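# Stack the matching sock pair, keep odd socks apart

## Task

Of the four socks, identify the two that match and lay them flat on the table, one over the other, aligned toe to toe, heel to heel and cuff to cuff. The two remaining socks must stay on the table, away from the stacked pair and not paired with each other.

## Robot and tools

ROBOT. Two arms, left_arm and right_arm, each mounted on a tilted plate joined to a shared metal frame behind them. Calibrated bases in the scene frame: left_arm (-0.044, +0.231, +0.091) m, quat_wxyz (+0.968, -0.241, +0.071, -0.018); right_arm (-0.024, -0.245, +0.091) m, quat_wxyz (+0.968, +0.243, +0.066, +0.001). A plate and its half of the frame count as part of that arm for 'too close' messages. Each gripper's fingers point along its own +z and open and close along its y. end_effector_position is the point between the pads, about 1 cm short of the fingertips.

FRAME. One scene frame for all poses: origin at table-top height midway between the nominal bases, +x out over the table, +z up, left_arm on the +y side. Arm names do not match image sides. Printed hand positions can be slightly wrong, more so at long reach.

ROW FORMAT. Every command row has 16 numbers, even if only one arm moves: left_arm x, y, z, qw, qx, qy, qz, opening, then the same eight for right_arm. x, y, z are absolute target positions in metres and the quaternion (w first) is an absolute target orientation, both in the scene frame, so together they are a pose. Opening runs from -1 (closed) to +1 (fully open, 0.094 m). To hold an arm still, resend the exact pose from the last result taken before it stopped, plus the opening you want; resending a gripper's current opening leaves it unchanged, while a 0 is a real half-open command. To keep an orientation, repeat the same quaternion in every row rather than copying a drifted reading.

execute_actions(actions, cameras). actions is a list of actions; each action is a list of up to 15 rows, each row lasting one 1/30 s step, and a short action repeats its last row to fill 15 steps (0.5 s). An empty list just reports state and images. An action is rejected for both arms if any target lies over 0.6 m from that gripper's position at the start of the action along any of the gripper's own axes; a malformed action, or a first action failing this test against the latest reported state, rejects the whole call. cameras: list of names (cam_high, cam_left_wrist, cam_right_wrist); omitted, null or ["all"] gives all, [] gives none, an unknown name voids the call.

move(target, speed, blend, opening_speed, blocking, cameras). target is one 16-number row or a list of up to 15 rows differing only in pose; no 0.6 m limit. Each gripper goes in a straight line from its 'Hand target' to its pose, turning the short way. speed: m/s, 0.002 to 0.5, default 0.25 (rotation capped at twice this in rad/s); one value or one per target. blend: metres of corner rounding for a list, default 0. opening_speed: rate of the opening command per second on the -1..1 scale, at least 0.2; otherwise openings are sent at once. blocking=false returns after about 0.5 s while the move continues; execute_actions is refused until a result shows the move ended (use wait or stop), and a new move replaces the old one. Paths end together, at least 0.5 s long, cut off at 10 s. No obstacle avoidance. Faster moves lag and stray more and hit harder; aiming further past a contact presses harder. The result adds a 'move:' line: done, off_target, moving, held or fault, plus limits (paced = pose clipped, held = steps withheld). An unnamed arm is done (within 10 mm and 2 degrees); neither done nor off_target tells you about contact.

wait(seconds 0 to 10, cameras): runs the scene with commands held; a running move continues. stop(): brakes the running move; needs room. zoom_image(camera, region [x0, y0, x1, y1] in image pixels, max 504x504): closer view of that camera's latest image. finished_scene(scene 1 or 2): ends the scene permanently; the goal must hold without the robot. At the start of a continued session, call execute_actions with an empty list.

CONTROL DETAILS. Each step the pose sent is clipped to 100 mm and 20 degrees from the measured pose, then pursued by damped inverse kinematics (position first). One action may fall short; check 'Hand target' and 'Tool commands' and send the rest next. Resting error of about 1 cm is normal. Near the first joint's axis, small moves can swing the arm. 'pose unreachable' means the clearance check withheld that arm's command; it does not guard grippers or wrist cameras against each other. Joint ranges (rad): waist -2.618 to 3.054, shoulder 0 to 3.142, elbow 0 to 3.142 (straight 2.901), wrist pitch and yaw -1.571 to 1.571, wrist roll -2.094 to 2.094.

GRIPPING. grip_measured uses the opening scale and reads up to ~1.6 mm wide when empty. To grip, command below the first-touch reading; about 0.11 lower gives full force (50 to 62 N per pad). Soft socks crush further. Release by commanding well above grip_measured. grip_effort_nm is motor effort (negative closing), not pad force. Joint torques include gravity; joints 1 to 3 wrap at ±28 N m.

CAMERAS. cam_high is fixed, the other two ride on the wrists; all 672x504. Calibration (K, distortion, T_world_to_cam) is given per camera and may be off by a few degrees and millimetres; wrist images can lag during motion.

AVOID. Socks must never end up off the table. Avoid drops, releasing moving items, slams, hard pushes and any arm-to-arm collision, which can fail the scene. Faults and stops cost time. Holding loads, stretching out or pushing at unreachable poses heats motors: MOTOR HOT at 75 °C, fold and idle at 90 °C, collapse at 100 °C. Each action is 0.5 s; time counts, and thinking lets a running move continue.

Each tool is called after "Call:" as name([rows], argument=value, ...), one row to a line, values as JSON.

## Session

Call:
execute_actions(actions=[])

Scene clock: 0.00 s.
left_arm: end_effector_position=(+0.4399, +0.1243, +0.3673) grip_measured=+1.000 grip_effort_nm=n/a end_effector_quat_wxyz=(+0.660, +0.376, +0.621, -0.193) | right_arm: end_effector_position=(-0.1158, -0.4570, +0.1085) grip_measured=+1.000 grip_effort_nm=n/a end_effector_quat_wxyz=(-0.183, +0.873, +0.170, -0.418)
Joint positions: left_arm=[-0.338 1.594 1.166 0.112 0.357 0.83 0.094] | right_arm=[-1.417 1.144 0.654 -1.035 0.801 1.543 0.094]
Joint velocities: left_arm=[0.017 0.007 0.012 -0.066 0.037 -0.037 0] | right_arm=[-0.007 -0.027 -0.002 -0.066 -0.007 -0.037 0]
Joint torques (N m): no reading
Heat: left arm: 32 °C; right arm: 30 °C.
Hand target: left_arm +0.4380, +0.1249, +0.3824; +0.673, +0.375, +0.607, -0.193 | right_arm -0.1171, -0.4594, +0.1109; -0.178, +0.872, +0.168, -0.424
Tool commands: left_gripper/opening=+1.0 right_gripper/opening=+1.0
camera_calibration:
cam_left_wrist: T_world_to_cam=[[-0.7368, -0.661362, -0.140448, 0.459402], [-0.103933, 0.316052, -0.943032, 0.396112], [0.668074, -0.680229, -0.301605, -0.011866], [0, 0, 0, 1]] pos_world=[0.387584, 0.170567, 0.43449]
cam_right_wrist: T_world_to_cam=[[-0.234976, 0.814542, 0.530384, 0.291703], [0.768546, 0.489762, -0.411667, 0.394438], [-0.595082, 0.310893, -0.741096, 0.243328], [0, 0, 0, 1]] pos_world=[-0.0898005, -0.506434, 0.187992]

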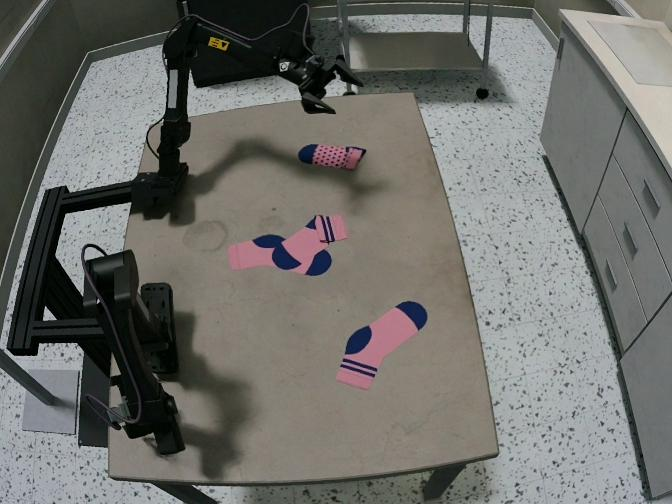

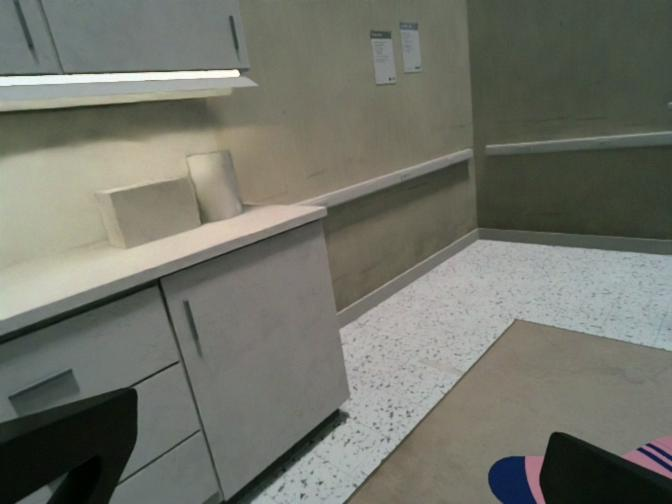

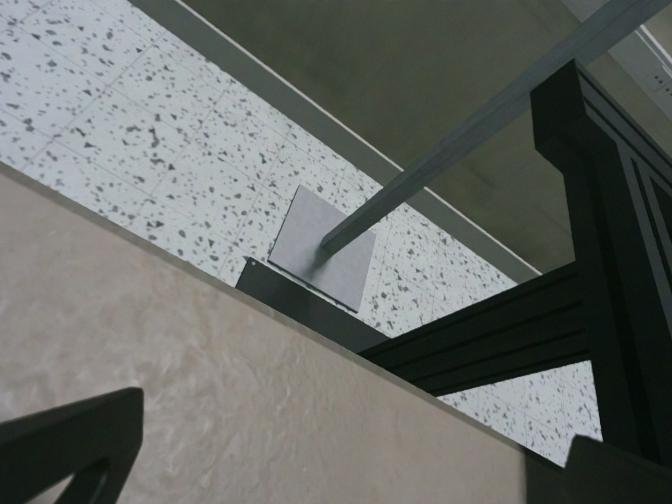

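Call:
zoom_image(camera="cam_high", region=[210, 130, 450, 400])

Scaled by 1.867.

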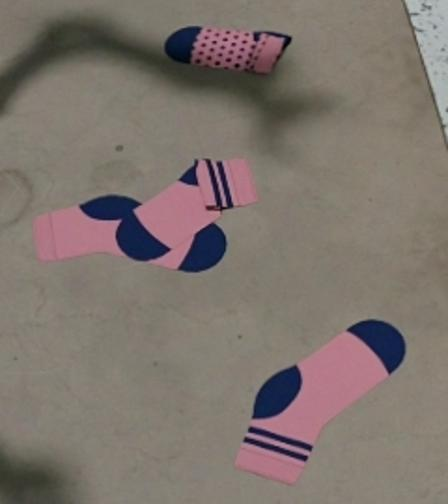

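Call:
move([
  [0.13,0.40,0.3,0.186,-0.014,0.974,-0.127,1,-0.05,-0.46,0.2,-0.18,0.87,0.17,-0.42,1],
  [0.13,0.40,0.3,0.186,-0.014,0.974,-0.127,1,0.1,-0.42,0.3,0,0.5,0.866,0,1],
  [0.13,0.40,0.3,0.186,-0.014,0.974,-0.127,1,0.3,-0.2,0.3,0,0,1,0,1],
], blend=0.05, speed=0.3)

Scene clock: 17.57 s.
left_arm: end_effector_position=(+0.1386, +0.4038, +0.2954) grip_measured=+1.000 grip_effort_nm=-0.022 end_effector_quat_wxyz=(+0.186, -0.023, +0.974, -0.130) | right_arm: end_effector_position=(+0.3027, -0.1957, +0.2930) grip_measured=+1.000 grip_effort_nm=-0.027 end_effector_quat_wxyz=(+0.069, +0.022, +0.996, +0.058)
Joint positions: left_arm=[0.34 0.839 1.392 -1.558 -0.028 0.379 0.094] | right_arm=[0.697 1.816 1.775 -1.556 0.464 0.707 0.094]
Joint velocities: left_arm=[-0.027 -0.007 0.002 -0.037 -0.007 -0.022 0] | right_arm=[0.007 -0.007 -0.002 -0.051 -0.022 0.022 0]
Joint torques (N m): left_arm=[0.66 -2.54 6.87 0.56 0.32 0.05] | right_arm=[5.24 -5.67 7.43 0.6 0.11 -0.07]
Heat: left arm: 33 °C; right arm: 31 °C.
Hand target: left_arm +0.1359, +0.4040, +0.3032; +0.199, -0.024, +0.971, -0.131 | right_arm +0.3043, -0.1935, +0.3010; +0.080, +0.013, +0.995, +0.059
Off the commanded pose: left_arm 0.010 m, 1 deg | right_arm 0.009 m, 11 deg.
joint sent to its limit (left arm) — joint 4 (wrist pitch), lower limit. The joint targets are off in position, not in orientation.
joint sent to its limit (right arm) — joint 4 (wrist pitch), lower limit. The joint targets are off in position and orientation.
move: off_target (right_arm); limits=paced
camera_calibration:
cam_left_wrist: T_world_to_cam=[[0.105492, -0.946579, 0.304729, 0.279035], [-0.986657, -0.137849, -0.0866341, 0.261399], [0.124012, -0.291524, -0.948491, 0.467365], [0, 0, 0, 1]] pos_world=[0.170516, 0.43641, 0.380908]
cam_right_wrist: T_world_to_cam=[[0.0927604, -0.988281, -0.121228, -0.181691], [-0.98509, -0.108807, 0.13326, 0.274801], [-0.144889, 0.107059, -0.983639, 0.442747], [0, 0, 0, 1]] pos_world=[0.351707, -0.197062, 0.376857]

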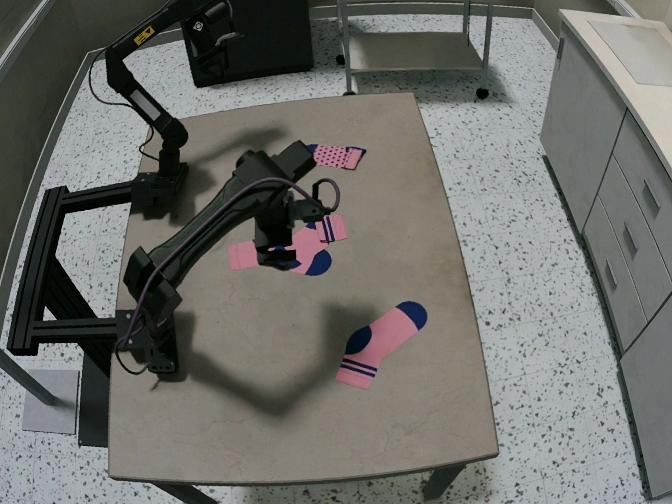

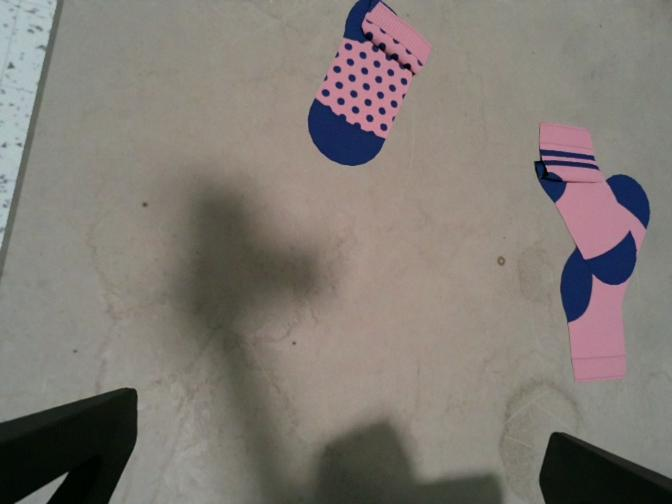

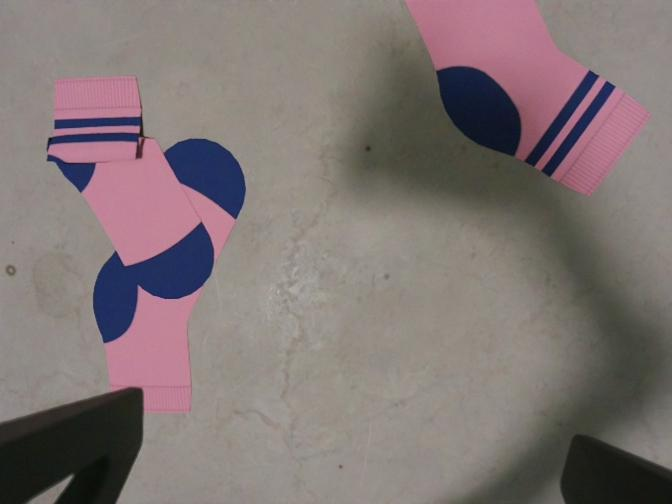

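Call:
move(target=[0.13,0.40,0.3,0.186,-0.014,0.974,-0.127,1,0.38,-0.34,0.2,0,-0.508,0.862,0,0], speed=0.25)

Scene clock: 49.07 s.
left_arm: end_effector_position=(+0.1351, +0.4030, +0.2984) grip_measured=+1.000 grip_effort_nm=-0.027 end_effector_quat_wxyz=(+0.195, -0.018, +0.973, -0.122) | right_arm: end_effector_position=(+0.3698, -0.3437, +0.1996) grip_measured=+0.002 grip_effort_nm=-0.129 end_effector_quat_wxyz=(-0.013, -0.509, +0.861, -0.001)
Joint positions: left_arm=[0.307 0.813 1.386 -1.558 -0.052 0.367 0.094] | right_arm=[0.17 1.923 1.883 -1.506 0.517 -0.895 0.047]
Joint velocities: left_arm=[0.017 -0.012 0.007 0.037 0.022 0.037 0] | right_arm=[-0.002 0.002 -0.002 -0.022 -0.007 0.007 0]
Joint torques (N m): left_arm=[-0.23 -2.21 4.46 0.63 0.19 -0.07] | right_arm=[4.63 -7.91 7.38 0.51 0.03 -0.05]
Heat: left arm: 33 °C; right arm: 33 °C.
Hand target: left_arm +0.1305, +0.4002, +0.2994; +0.197, -0.015, +0.972, -0.125 | right_arm +0.3796, -0.3420, +0.1995; -0.005, -0.508, +0.861, -0.005
Off the commanded pose: left_arm 0.006 m, 1 deg | right_arm 0.011 m, 2 deg.
joint sent to its limit (left arm) — joint 4 (wrist pitch), lower limit. The joint targets still meet the commanded pose.
move: off_target (right_arm)
camera_calibration:
cam_left_wrist: T_world_to_cam=[[0.0959108, -0.95221, 0.289995, 0.285726], [-0.9854, -0.132001, -0.107529, 0.261714], [0.140669, -0.275447, -0.950968, 0.462372], [0, 0, 0, 1]] pos_world=[0.165447, 0.433977, 0.384984]
cam_right_wrist: T_world_to_cam=[[0.929481, -0.367118, -0.0359031, -0.45851], [-0.339919, -0.890262, 0.303133, -0.203797], [-0.143249, -0.269552, -0.952272, 0.240184], [0, 0, 0, 1]] pos_world=[0.391308, -0.285018, 0.274036]

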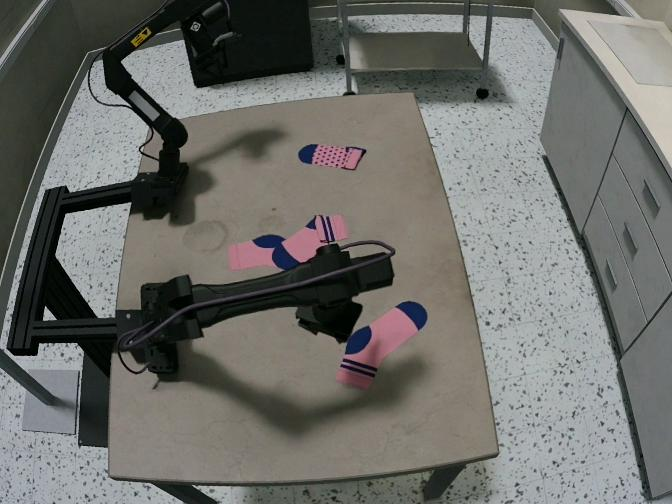

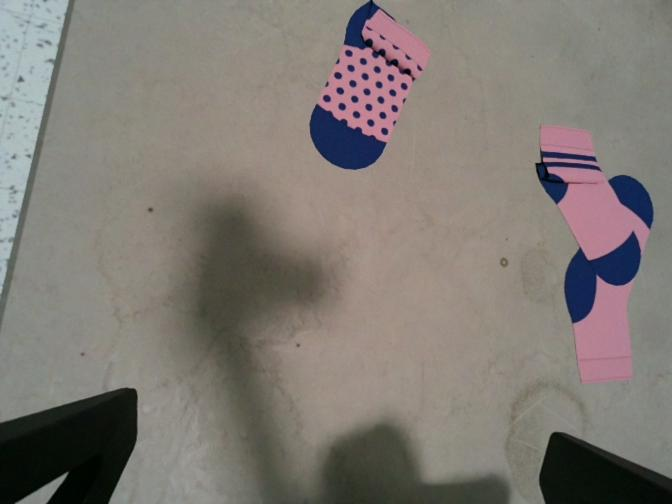

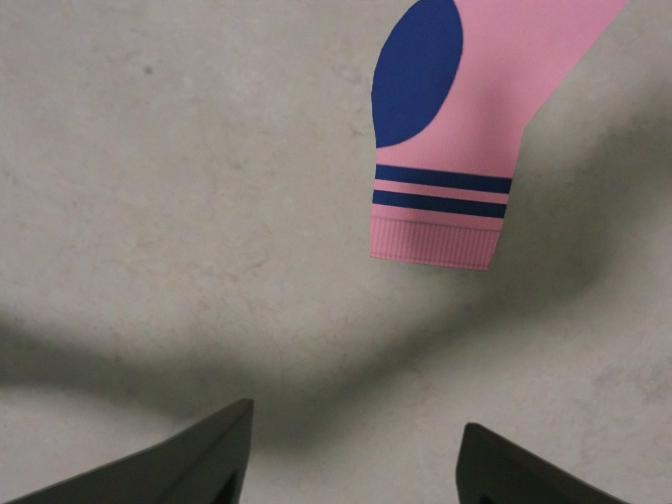

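Call:
move([
  [0.13,0.40,0.3,0.186,-0.014,0.974,-0.127,1,0.410,-0.382,0.05,0,-0.522,0.853,0,0],
], speed=0.2)

Call:
zoom_image(camera="cam_high", region=[300, 280, 450, 420])

Scene clock: 55.27 s.
left_arm: end_effector_position=(+0.1351, +0.4030, +0.2984) grip_measured=+1.000 grip_effort_nm=-0.022 end_effector_quat_wxyz=(+0.195, -0.018, +0.973, -0.122) | right_arm: end_effector_position=(+0.4118, -0.3928, +0.0588) grip_measured=+0.002 grip_effort_nm=-0.129 end_effector_quat_wxyz=(-0.003, -0.513, +0.858, -0.010)
Joint positions: left_arm=[0.307 0.813 1.386 -1.558 -0.052 0.367 0.094] | right_arm=[-0.114 2.064 1.698 -0.99 0.489 -1.241 0.047]
Joint velocities: left_arm=[-0.007 -0.012 0.007 0.022 -0.022 0.007 0] | right_arm=[0.002 0.007 -0.002 -0.022 -0.022 -0.037 0]
Joint torques (N m): left_arm=[-0.12 -2.11 4.49 0.64 0.21 -0.06] | right_arm=[5.34 -10.52 4.21 0.58 -0.13 -0.06]
Heat: left arm: 33 °C; right arm: 33 °C.
Hand target: left_arm +0.1304, +0.4001, +0.2994; +0.197, -0.016, +0.972, -0.125 | right_arm +0.4105, -0.3830, +0.0501; -0.004, -0.522, +0.853, +0.000
Off the commanded pose: left_arm 0.006 m, 1 deg | right_arm 0.014 m, 2 deg.
joint sent to its limit (left arm) — joint 4 (wrist pitch), lower limit. The joint targets still meet the commanded pose.
move: off_target (right_arm)
camera_calibration:
cam_left_wrist: T_world_to_cam=[[0.0959108, -0.95221, 0.289995, 0.285726], [-0.9854, -0.132001, -0.107529, 0.261714], [0.140669, -0.275447, -0.950968, 0.462372], [0, 0, 0, 1]] pos_world=[0.165447, 0.433977, 0.384984]
cam_right_wrist: T_world_to_cam=[[0.933136, -0.359443, -0.00765041, -0.520813], [-0.340944, -0.891463, 0.298413, -0.190356], [-0.114083, -0.275852, -0.954406, 0.0844545], [0, 0, 0, 1]] pos_world=[0.430723, -0.333601, 0.133424]

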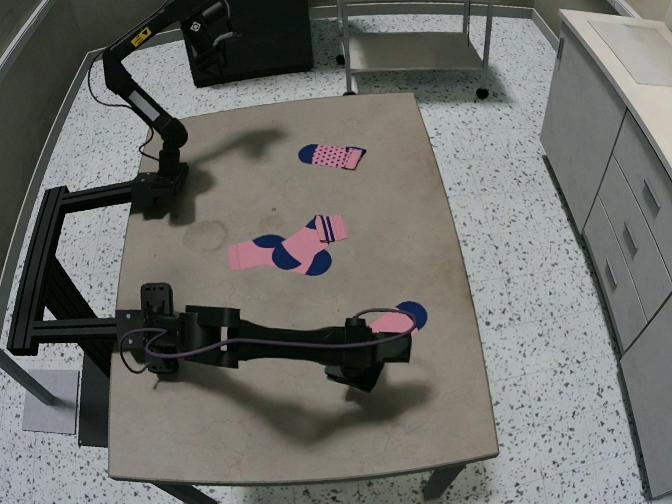

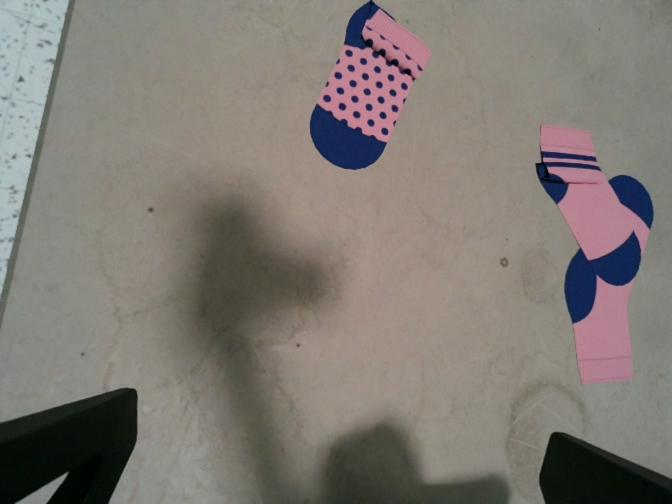

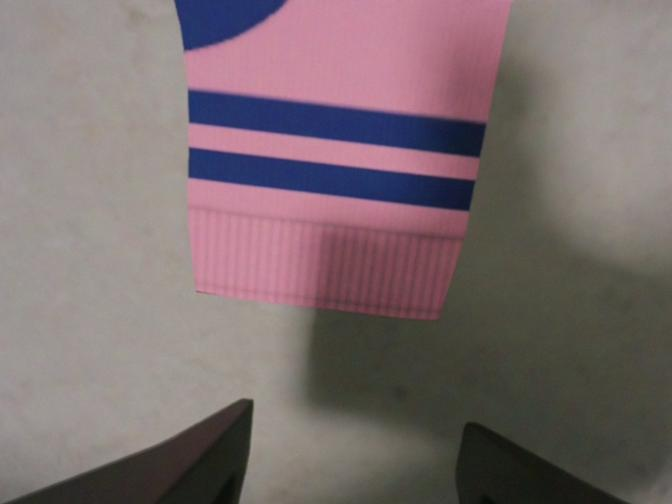

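Scaled by 3.360.

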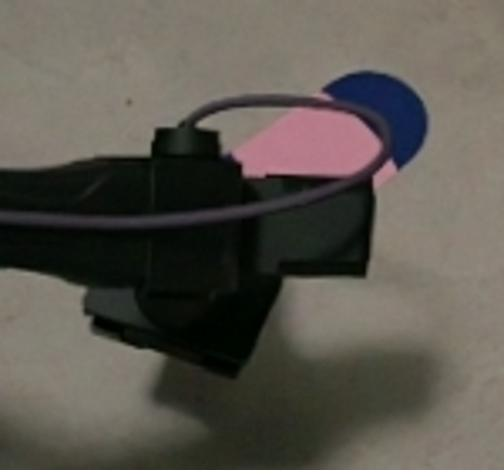

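Call:
move([
  [0.13,0.40,0.3,0.186,-0.014,0.974,-0.127,1,0.406,-0.366,0.04,0,-0.522,0.853,0,0],
  [0.13,0.40,0.3,0.186,-0.014,0.974,-0.127,1,0.406,-0.368,-0.006,0,-0.522,0.853,0,0],
], speed=0.08, cameras=["cam_right_wrist"])

Call:
move([
  [0.13,0.40,0.3,0.186,-0.014,0.974,-0.127,1,0.406,-0.368,-0.006,0,-0.522,0.853,0,-1],
], opening_speed=1, cameras=["cam_right_wrist"])

Scene clock: 62.00 s.
left_arm: end_effector_position=(+0.1351, +0.4030, +0.2984) grip_measured=+1.000 grip_effort_nm=-0.012 end_effector_quat_wxyz=(+0.195, -0.018, +0.973, -0.122) | right_arm: end_effector_position=(+0.4109, -0.3763, +0.0181) grip_measured=+0.002 grip_effort_nm=-0.120 end_effector_quat_wxyz=(+0.005, -0.519, +0.854, -0.013)
Joint positions: left_arm=[0.307 0.813 1.386 -1.558 -0.052 0.367 0.094] | right_arm=[-0.126 2.104 1.581 -0.811 0.479 -1.278 0.047]
Joint velocities: left_arm=[0.002 -0.012 -0.022 0.007 0.022 -0.037 0] | right_arm=[0.007 0.007 -0.017 -0.037 -0.066 0.051 -0.001]
Joint torques (N m): left_arm=[-0.28 -2.32 4.26 0.59 0.18 -0.04] | right_arm=[3.85 -8.47 3.03 1.01 -0.14 -0.07]
Heat: left arm: 33 °C; right arm: 32 °C.
Hand target: left_arm +0.1304, +0.4002, +0.2994; +0.197, -0.016, +0.972, -0.125 | right_arm +0.4054, -0.3681, -0.0053; -0.001, -0.522, +0.853, +0.000
Off the commanded pose: left_arm 0.006 m, 1 deg | right_arm 0.026 m, 2 deg.
joint sent to its limit (left arm) — joint 4 (wrist pitch), lower limit. The joint targets still meet the commanded pose.
move: off_target (right_arm)
camera_calibration:
cam_right_wrist: T_world_to_cam=[[0.938644, -0.344852, 0.00498456, -0.511268], [-0.33145, -0.897983, 0.289427, -0.169985], [-0.0953333, -0.273321, -0.957187, 0.0434383], [0, 0, 0, 1]] pos_world=[0.427698, -0.317082, 0.0933251]
Images, in order (width x height): cam_right_wrist 672x504.

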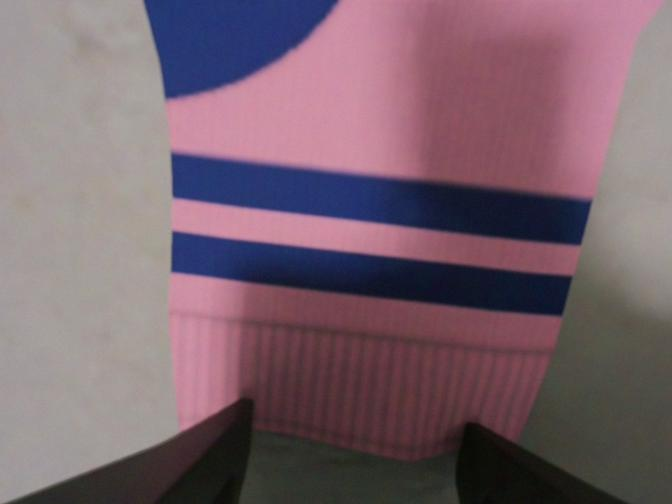

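Scene clock: 63.20 s.
left_arm: end_effector_position=(+0.1351, +0.4030, +0.2984) grip_measured=+1.000 grip_effort_nm=-0.012 end_effector_quat_wxyz=(+0.195, -0.018, +0.973, -0.122) | right_arm: end_effector_position=(+0.4175, -0.3771, +0.0184) grip_measured=-0.974 grip_effort_nm=-0.999 end_effector_quat_wxyz=(+0.016, -0.515, +0.857, -0.020)
Joint positions: left_arm=[0.307 0.813 1.386 -1.558 -0.052 0.367 0.094] | right_arm=[-0.126 2.104 1.581 -0.782 0.476 -1.28 0.001]
Joint velocities: left_arm=[-0.017 -0.022 -0.007 -0.066 -0.022 -0.037 0] | right_arm=[-0.012 -0.012 -0.002 0.066 -0.007 -0.007 -0.002]
Joint torques (N m): left_arm=[-0.14 -2.26 4.45 0.66 0.23 -0.03] | right_arm=[3.81 -8.72 2.91 0.73 -0.13 -0.07]
Heat: left arm: 33 °C; right arm: 32 °C.
Hand target: left_arm +0.1304, +0.4002, +0.2994; +0.197, -0.016, +0.972, -0.125 | right_arm +0.4052, -0.3681, -0.0050; +0.000, -0.522, +0.853, +0.000
Off the commanded pose: left_arm 0.006 m, 1 deg | right_arm 0.028 m, 3 deg.
joint sent to its limit (left arm) — joint 4 (wrist pitch), lower limit. The joint targets still meet the commanded pose.
move: off_target (right_arm)
camera_calibration:
cam_right_wrist: T_world_to_cam=[[0.934521, -0.35461, 0.03038, -0.520255], [-0.348327, -0.89375, 0.28263, -0.159865], [-0.0730711, -0.274705, -0.958748, 0.0342765], [0, 0, 0, 1]] pos_world=[0.433009, -0.317951, 0.0938504]
Images, in order (width x height): cam_right_wrist 672x504.

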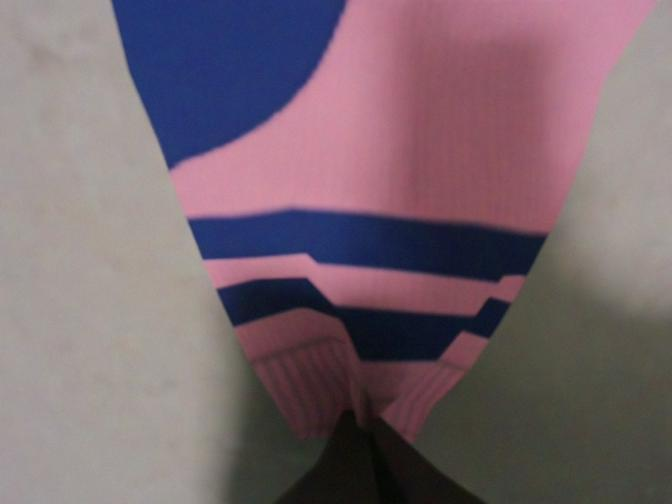

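Call:
move([
  [0.13,0.40,0.3,0.186,-0.014,0.974,-0.127,1,0.44,-0.33,0.14,0,-0.522,0.853,0,-1],
  [0.13,0.40,0.3,0.186,-0.014,0.974,-0.127,1,0.42,-0.25,0.3,0,-0.4,0.9165,0,-1],
  [0.13,0.40,0.3,0.186,-0.014,0.974,-0.127,1,0.22,-0.17,0.32,0,0,1,0,-1],
], speed=0.2, blend=0.04)

Call:
zoom_image(camera="cam_high", region=[150, 150, 400, 350])

Scene clock: 71.40 s.
left_arm: end_effector_position=(+0.1351, +0.4030, +0.2984) grip_measured=+1.000 grip_effort_nm=-0.022 end_effector_quat_wxyz=(+0.195, -0.018, +0.973, -0.122) | right_arm: end_effector_position=(+0.2253, -0.1618, +0.3203) grip_measured=-0.977 grip_effort_nm=-1.053 end_effector_quat_wxyz=(+0.085, +0.003, +0.991, +0.104)
Joint positions: left_arm=[0.307 0.813 1.386 -1.558 -0.052 0.367 0.094] | right_arm=[0.95 1.666 1.605 -1.557 0.409 0.911 0.001]
Joint velocities: left_arm=[0.012 0.007 0.012 0.007 -0.081 -0.066 0] | right_arm=[0.017 -0.027 0.017 0.022 -0.051 0.022 0]
Joint torques (N m): left_arm=[-0.25 -2.32 4.48 0.64 0.2 -0.07] | right_arm=[3.38 -5.42 4.14 0.8 -0.05 0.1]
Heat: left arm: 33 °C; right arm: 32 °C.
Hand target: left_arm +0.1304, +0.4002, +0.2994; +0.197, -0.016, +0.972, -0.125 | right_arm +0.2191, -0.1659, +0.3202; +0.082, +0.001, +0.991, +0.103
Off the commanded pose: left_arm 0.006 m, 1 deg | right_arm 0.010 m, 15 deg.
joint sent to its limit (left arm) — joint 4 (wrist pitch), lower limit. The joint targets still meet the commanded pose.
joint sent to its limit (right arm) — joint 4 (wrist pitch), lower limit. The joint targets are off in position and orientation.
move: off_target (right_arm)
camera_calibration:
cam_left_wrist: T_world_to_cam=[[0.0959108, -0.95221, 0.289995, 0.285726], [-0.9854, -0.132001, -0.107529, 0.261714], [0.140669, -0.275447, -0.950968, 0.462372], [0, 0, 0, 1]] pos_world=[0.165447, 0.433977, 0.384984]
cam_right_wrist: T_world_to_cam=[[0.140352, -0.969017, -0.203242, -0.119095], [-0.983334, -0.160383, 0.0856202, 0.205164], [-0.115564, 0.187838, -0.975378, 0.45858], [0, 0, 0, 1]] pos_world=[0.271456, -0.168638, 0.405517]

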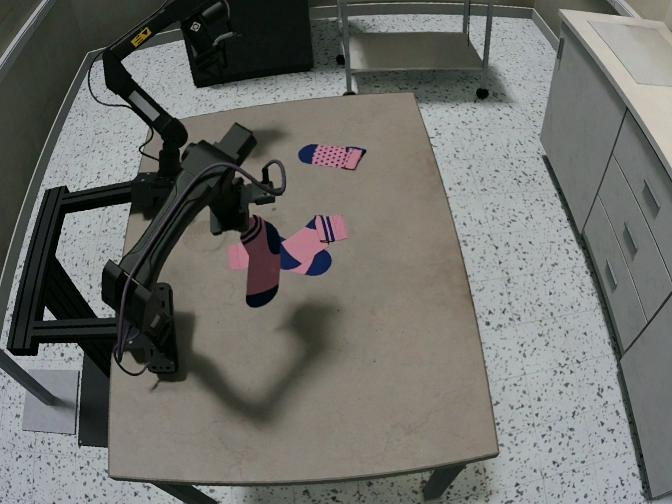

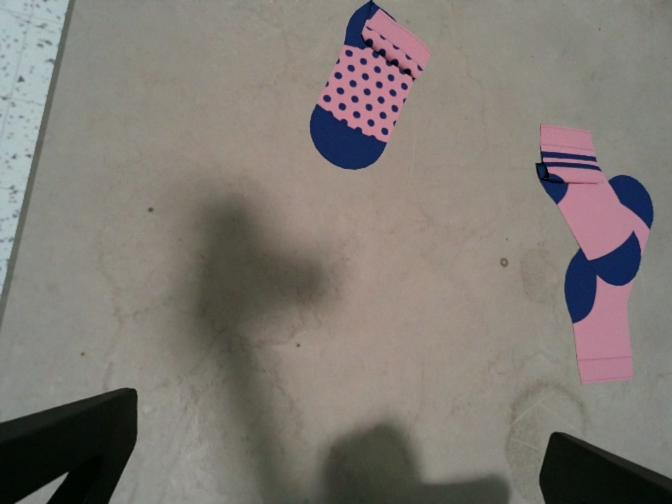

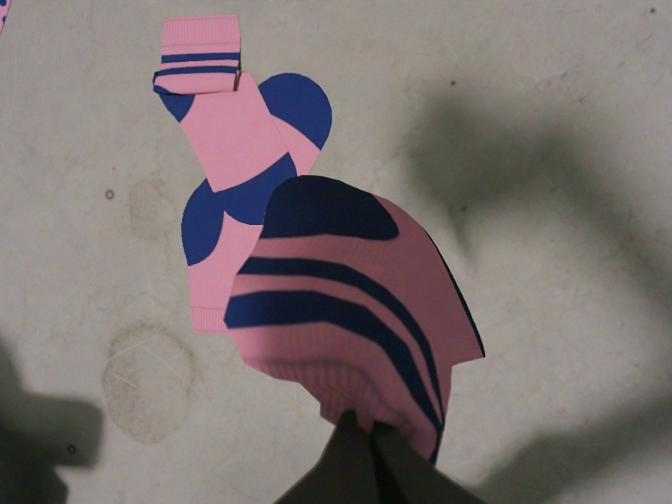

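Scaled by 2.016.

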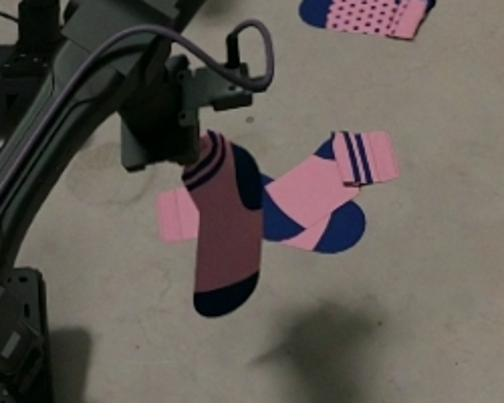

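Call:
move([
  [0.13,0.40,0.3,0.186,-0.014,0.974,-0.127,1,0.19,-0.19,0.31,0,-0.643,0.766,0,-1],
], speed=0.3)

Call:
zoom_image(camera="cam_high", region=[150, 150, 400, 350])

Scene clock: 87.60 s.
left_arm: end_effector_position=(+0.1351, +0.4030, +0.2984) grip_measured=+1.000 grip_effort_nm=-0.012 end_effector_quat_wxyz=(+0.195, -0.018, +0.973, -0.122) | right_arm: end_effector_position=(+0.1961, -0.1860, +0.3101) grip_measured=-0.977 grip_effort_nm=-1.053 end_effector_quat_wxyz=(+0.131, -0.627, +0.767, +0.035)
Joint positions: left_arm=[0.307 0.813 1.386 -1.558 -0.052 0.367 0.094] | right_arm=[0.968 1.518 1.454 -1.557 0.39 -0.445 0.001]
Joint velocities: left_arm=[0.002 -0.017 -0.007 -0.051 -0.037 -0.095 0] | right_arm=[-0.002 -0.022 -0.002 0.037 0.022 0.022 0]
Joint torques (N m): left_arm=[-0.14 -2.36 4.42 0.64 0.22 -0.04] | right_arm=[3.41 -3.64 4.14 0.82 0.06 -0.03]
Heat: left arm: 32 °C; right arm: 31 °C.
Hand target: left_arm +0.1304, +0.4002, +0.2994; +0.197, -0.016, +0.972, -0.125 | right_arm +0.1905, -0.1896, +0.3090; +0.130, -0.636, +0.760, +0.030
Off the commanded pose: left_arm 0.006 m, 1 deg | right_arm 0.007 m, 16 deg.
joint sent to its limit (left arm) — joint 4 (wrist pitch), lower limit. The joint targets still meet the commanded pose.
joint sent to its limit (right arm) — joint 4 (wrist pitch), lower limit. The joint targets are off in orientation, not in position.
move: off_target (right_arm)
camera_calibration:
cam_left_wrist: T_world_to_cam=[[0.0959108, -0.95221, 0.289995, 0.285726], [-0.9854, -0.132001, -0.107529, 0.261714], [0.140669, -0.275447, -0.950968, 0.462372], [0, 0, 0, 1]] pos_world=[0.165447, 0.433977, 0.384984]
cam_right_wrist: T_world_to_cam=[[0.989112, -0.0844163, 0.120549, -0.242797], [-0.091168, -0.994496, 0.0516272, -0.146184], [0.115528, -0.0620553, -0.991364, 0.362974], [0, 0, 0, 1]] pos_world=[0.184893, -0.143351, 0.396656]

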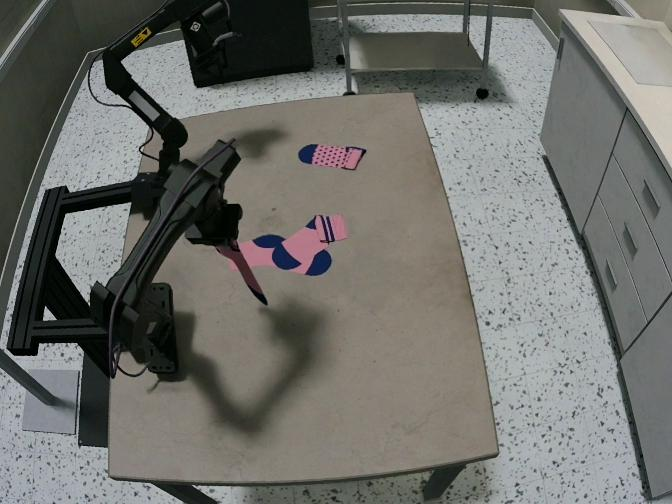

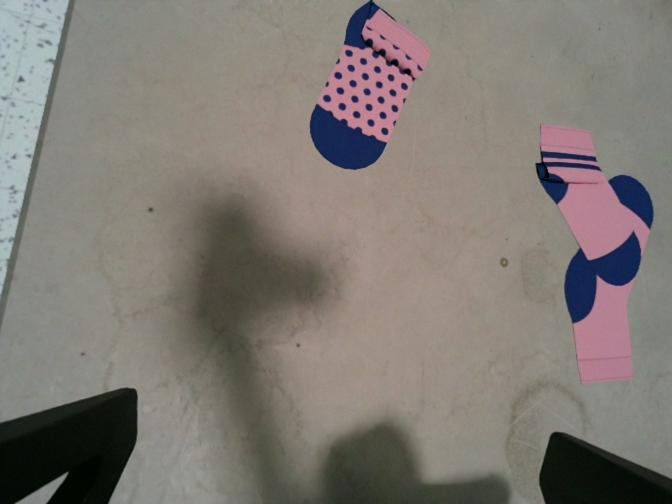

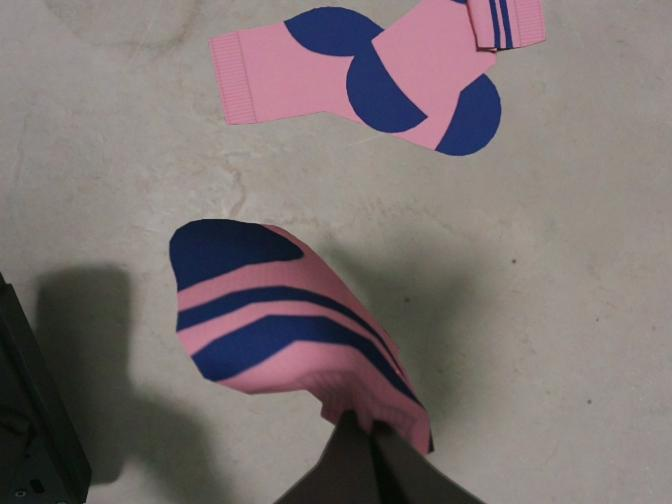

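Scaled by 2.016.

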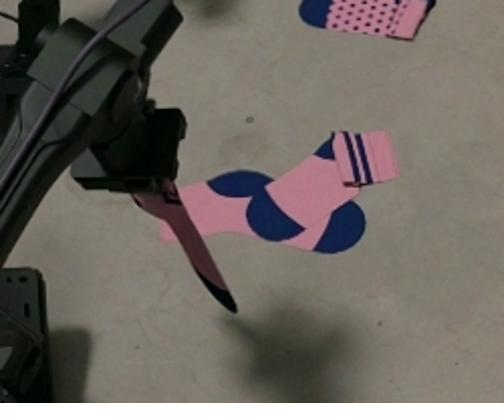

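Call:
move([
  [0.13,0.40,0.3,0.186,-0.014,0.974,-0.127,1,0.18,-0.2,0.29,0,-0.643,0.766,0,-1],
  [0.13,0.40,0.3,0.186,-0.014,0.974,-0.127,1,0.18,-0.2,0.235,0,-0.643,0.766,0,-1],
  [0.13,0.40,0.3,0.186,-0.014,0.974,-0.127,1,0.255,-0.198,0.18,0,-0.5,0.866,0,-1],
  [0.13,0.40,0.3,0.186,-0.014,0.974,-0.127,1,0.358,-0.195,0.115,0,-0.292,0.956,0,-1],
  [0.13,0.40,0.3,0.186,-0.014,0.974,-0.127,1,0.454,-0.192,0.008,0,-0.122,0.9925,0,-1],
], speed=0.13, blend=0.015)

Call:
zoom_image(camera="cam_high", region=[200, 180, 450, 380])

Scene clock: 99.83 s.
left_arm: end_effector_position=(+0.1351, +0.4030, +0.2984) grip_measured=+1.000 grip_effort_nm=-0.017 end_effector_quat_wxyz=(+0.195, -0.018, +0.973, -0.122) | right_arm: end_effector_position=(+0.4534, -0.1966, +0.0239) grip_measured=-0.977 grip_effort_nm=-1.048 end_effector_quat_wxyz=(+0.005, -0.130, +0.992, -0.005)
Joint positions: left_arm=[0.307 0.813 1.386 -1.558 -0.052 0.367 0.094] | right_arm=[0.234 2.487 1.947 -1.003 0.519 -0.032 0.001]
Joint velocities: left_arm=[0.002 -0.002 -0.007 0.037 -0.11 -0.007 0] | right_arm=[0.002 -0.002 -0.022 -0.007 -0.022 0.007 0]
Joint torques (N m): left_arm=[-0.17 -2.32 4.46 0.61 0.2 -0.06] | right_arm=[5.67 -9.54 6.63 0.6 0.09 0.07]
Heat: left arm: 32 °C; right arm: 31 °C.
Hand target: left_arm +0.1304, +0.4002, +0.2994; +0.197, -0.016, +0.972, -0.125 | right_arm +0.4550, -0.1938, +0.0076; -0.001, -0.123, +0.992, -0.009
Off the commanded pose: left_arm 0.006 m, 1 deg | right_arm 0.017 m, 1 deg.
joint sent to its limit (left arm) — joint 4 (wrist pitch), lower limit. The joint targets still meet the commanded pose.
move: off_target (right_arm)
camera_calibration:
cam_left_wrist: T_world_to_cam=[[0.0959108, -0.95221, 0.289995, 0.285726], [-0.9854, -0.132001, -0.107529, 0.261714], [0.140669, -0.275447, -0.950968, 0.462372], [0, 0, 0, 1]] pos_world=[0.165447, 0.433977, 0.384984]
cam_right_wrist: T_world_to_cam=[[0.376895, -0.926215, -0.00875164, -0.34854], [-0.88946, -0.364543, 0.275627, 0.361967], [-0.25848, -0.0960981, -0.961225, 0.211008], [0, 0, 0, 1]] pos_world=[0.507859, -0.170593, 0.100008]

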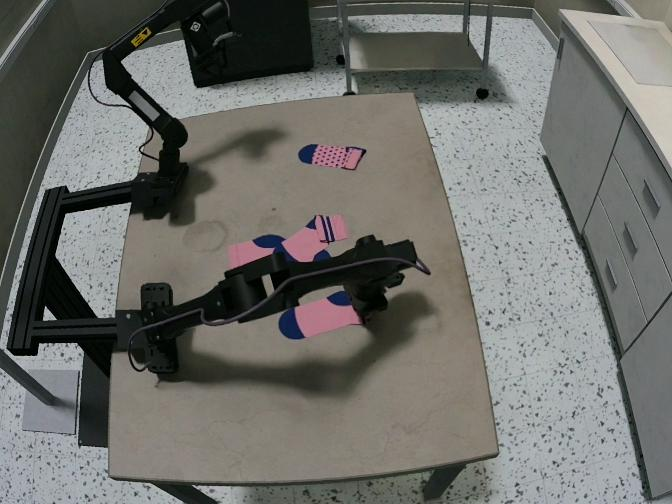

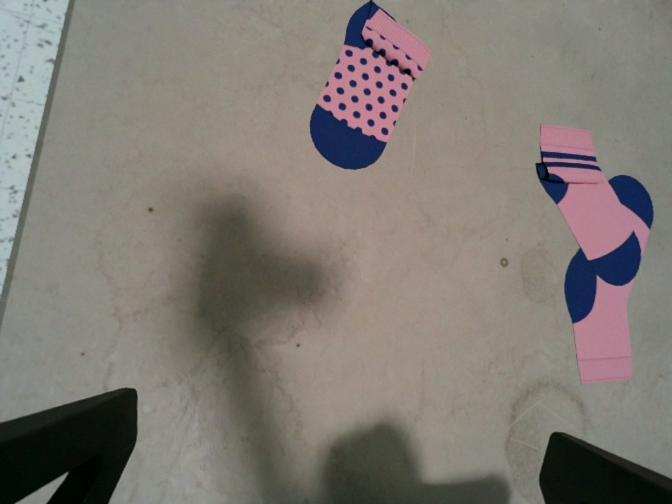

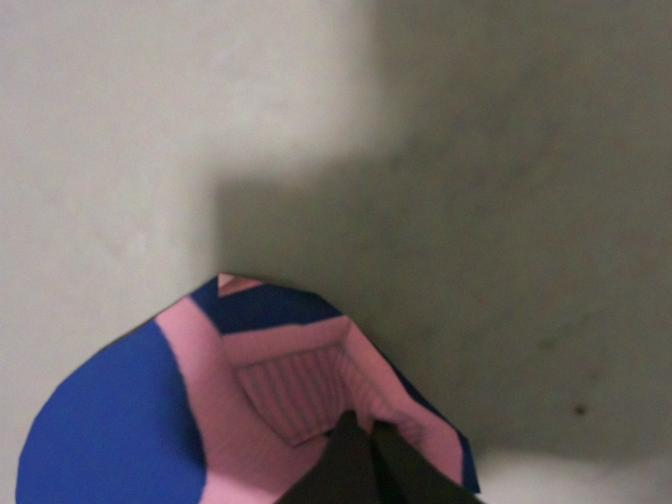

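Scaled by 2.016.

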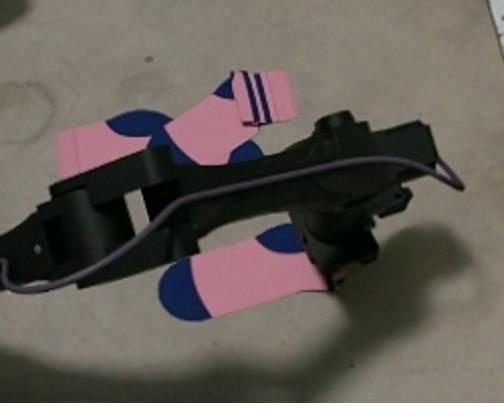

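Call:
move([
  [0.13,0.40,0.3,0.186,-0.014,0.974,-0.127,1,0.475,-0.192,0.012,0,-0.122,0.9925,0,-1],
], speed=0.1, cameras=["cam_right_wrist"])

Call:
move([
  [0.13,0.40,0.3,0.186,-0.014,0.974,-0.127,1,0.475,-0.192,0.012,0,-0.122,0.9925,0,0],
], opening_speed=1, cameras=["cam_right_wrist"])

Call:
move([
  [0.13,0.40,0.3,0.186,-0.014,0.974,-0.127,1,0.475,-0.192,0.1,0,-0.122,0.9925,0,0],
  [0.13,0.40,0.3,0.186,-0.014,0.974,-0.127,1,0.34,-0.24,0.24,0,0,1,0,0],
], blend=0.04)

Scene clock: 106.87 s.
left_arm: end_effector_position=(+0.1351, +0.4030, +0.2984) grip_measured=+1.000 grip_effort_nm=-0.017 end_effector_quat_wxyz=(+0.195, -0.018, +0.973, -0.122) | right_arm: end_effector_position=(+0.4796, -0.1960, +0.0255) grip_measured=-0.977 grip_effort_nm=-1.048 end_effector_quat_wxyz=(+0.018, -0.116, +0.993, -0.001)
Joint positions: left_arm=[0.307 0.813 1.386 -1.558 -0.052 0.367 0.094] | right_arm=[0.224 2.57 2.121 -1.059 0.514 -0.031 0.001]
Joint velocities: left_arm=[-0.017 -0.012 -0.002 -0.066 -0.037 -0.037 0] | right_arm=[-0.002 0.002 -0.002 -0.037 0.037 0.022 -0.001]
Joint torques (N m): left_arm=[-0.28 -2.06 4.4 0.63 0.21 -0.04] | right_arm=[6.23 -10.66 7.01 0.24 -0.06 0.02]
Heat: left arm: 32 °C; right arm: 32 °C.
Hand target: left_arm +0.1304, +0.4002, +0.2994; +0.197, -0.016, +0.972, -0.125 | right_arm +0.4744, -0.1922, +0.0122; +0.001, -0.122, +0.993, +0.000
Off the commanded pose: left_arm 0.006 m, 1 deg | right_arm 0.015 m, 2 deg.
joint sent to its limit (left arm) — joint 4 (wrist pitch), lower limit. The joint targets still meet the commanded pose.
move: off_target (right_arm)
camera_calibration:
cam_right_wrist: T_world_to_cam=[[0.352514, -0.935757, -0.00957778, -0.348024], [-0.905382, -0.343624, 0.249412, 0.397462], [-0.23668, -0.0792498, -0.96835, 0.212366], [0, 0, 0, 1]] pos_world=[0.532802, -0.172259, 0.10318]
Images, in order (width x height): cam_right_wrist 672x504.

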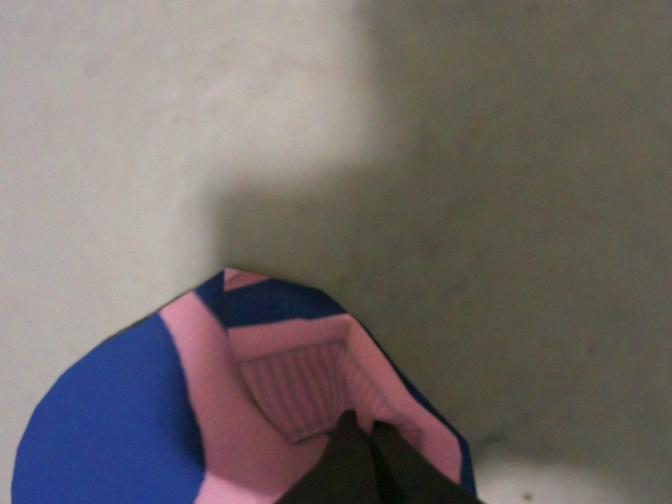

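Scene clock: 108.10 s.
left_arm: end_effector_position=(+0.1351, +0.4030, +0.2984) grip_measured=+1.000 grip_effort_nm=-0.017 end_effector_quat_wxyz=(+0.195, -0.018, +0.973, -0.122) | right_arm: end_effector_position=(+0.4779, -0.1961, +0.0230) grip_measured=-0.002 grip_effort_nm=0.095 end_effector_quat_wxyz=(+0.014, -0.117, +0.993, -0.001)
Joint positions: left_arm=[0.307 0.813 1.386 -1.558 -0.052 0.367 0.094] | right_arm=[0.222 2.574 2.121 -1.062 0.512 -0.031 0.047]
Joint velocities: left_arm=[-0.007 -0.017 -0.002 -0.007 -0.051 0.022 0] | right_arm=[-0.007 0.012 0.002 -0.007 -0.081 -0.007 0.001]
Joint torques (N m): left_arm=[-0.24 -2.39 4.37 0.6 0.22 -0.05] | right_arm=[6.43 -10.82 7.16 0.24 -0.03 0.01]
Heat: left arm: 32 °C; right arm: 32 °C.
Hand target: left_arm +0.1304, +0.4002, +0.2994; +0.197, -0.016, +0.972, -0.125 | right_arm +0.4747, -0.1920, +0.0119; +0.000, -0.122, +0.992, +0.000
Off the commanded pose: left_arm 0.006 m, 1 deg | right_arm 0.012 m, 2 deg.
joint sent to its limit (left arm) — joint 4 (wrist pitch), lower limit. The joint targets still meet the commanded pose.
move: off_target (right_arm)
camera_calibration:
cam_right_wrist: T_world_to_cam=[[0.353787, -0.935232, -0.0132691, -0.347953], [-0.902779, -0.345152, 0.256632, 0.394852], [-0.24459, -0.078814, -0.966418, 0.213442], [0, 0, 0, 1]] pos_world=[0.531771, -0.172311, 0.100326]
Images, in order (width x height): cam_right_wrist 672x504.

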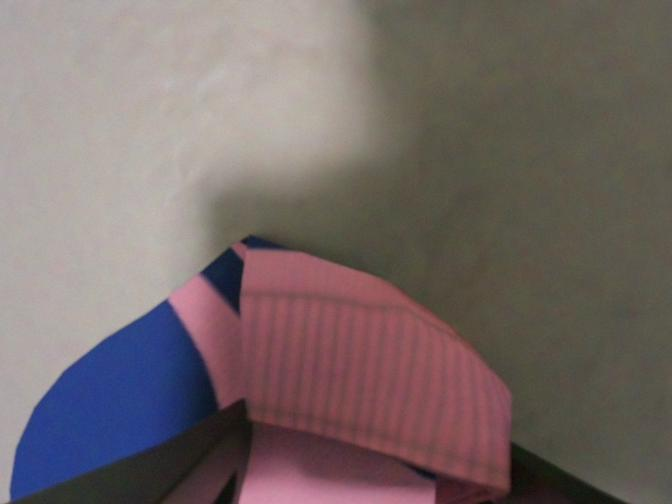

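Scene clock: 110.10 s.
left_arm: end_effector_position=(+0.1351, +0.4030, +0.2984) grip_measured=+1.000 grip_effort_nm=-0.017 end_effector_quat_wxyz=(+0.195, -0.018, +0.973, -0.122) | right_arm: end_effector_position=(+0.3480, -0.2410, +0.2370) grip_measured=-0.002 grip_effort_nm=0.095 end_effector_quat_wxyz=(+0.014, +0.007, +1.000, +0.006)
Joint positions: left_arm=[0.307 0.813 1.386 -1.558 -0.052 0.367 0.094] | right_arm=[0.47 1.953 1.854 -1.551 0.5 0.5 0.047]
Joint velocities: left_arm=[-0.007 -0.002 0.007 -0.007 -0.022 0.022 0] | right_arm=[-0.017 0.007 -0.002 -0.051 0.022 -0.066 0]
Joint torques (N m): left_arm=[-0.27 -2.28 4.23 0.61 0.23 -0.03] | right_arm=[5.76 -9.63 3.97 0.23 -0.07 0.1]
Heat: left arm: 32 °C; right arm: 32 °C.
Hand target: left_arm +0.1304, +0.4002, +0.2994; +0.197, -0.016, +0.972, -0.125 | right_arm +0.3393, -0.2397, +0.2394; +0.007, +0.000, +1.000, +0.005
Off the commanded pose: left_arm 0.006 m, 1 deg | right_arm 0.009 m, 2 deg.
joint sent to its limit (left arm) — joint 4 (wrist pitch), lower limit. The joint targets still meet the commanded pose.
joint sent to its limit (right arm) — joint 4 (wrist pitch), lower limit. The joint targets still meet the commanded pose.
move: done
camera_calibration:
cam_left_wrist: T_world_to_cam=[[0.0959108, -0.95221, 0.289995, 0.285726], [-0.9854, -0.132001, -0.107529, 0.261714], [0.140669, -0.275447, -0.950968, 0.462372], [0, 0, 0, 1]] pos_world=[0.165447, 0.433977, 0.384984]
cam_right_wrist: T_world_to_cam=[[0.112866, -0.993184, -0.0290855, -0.26747], [-0.960136, -0.116551, 0.254077, 0.282747], [-0.255735, -0.000750665, -0.966747, 0.407708], [0, 0, 0, 1]] pos_world=[0.405929, -0.232387, 0.314531]

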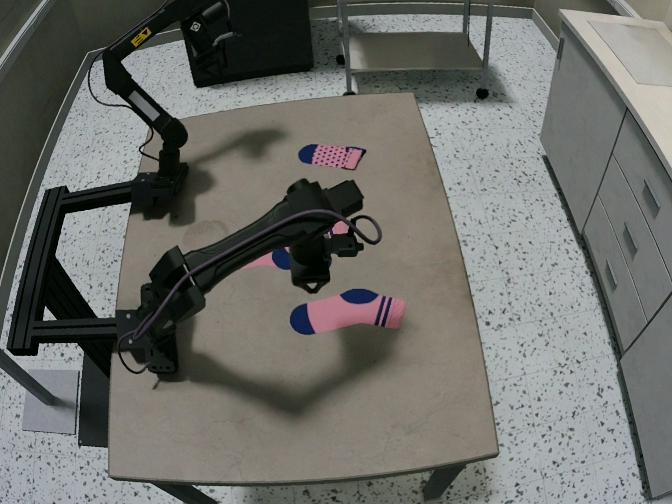

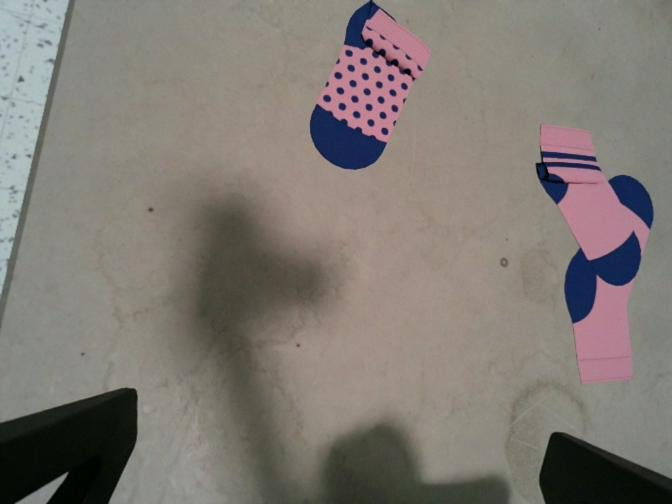

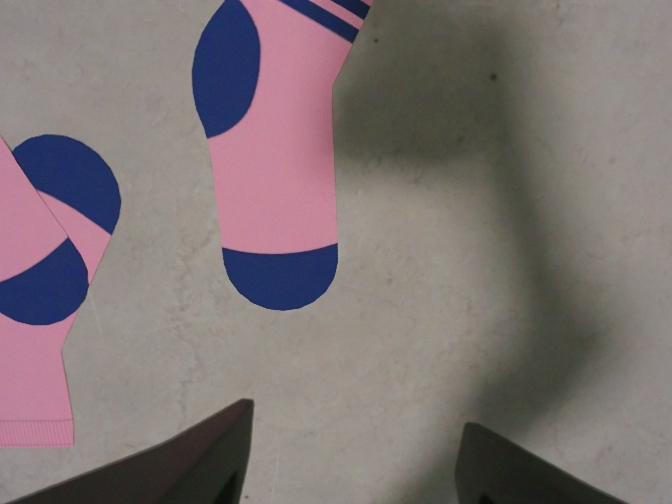

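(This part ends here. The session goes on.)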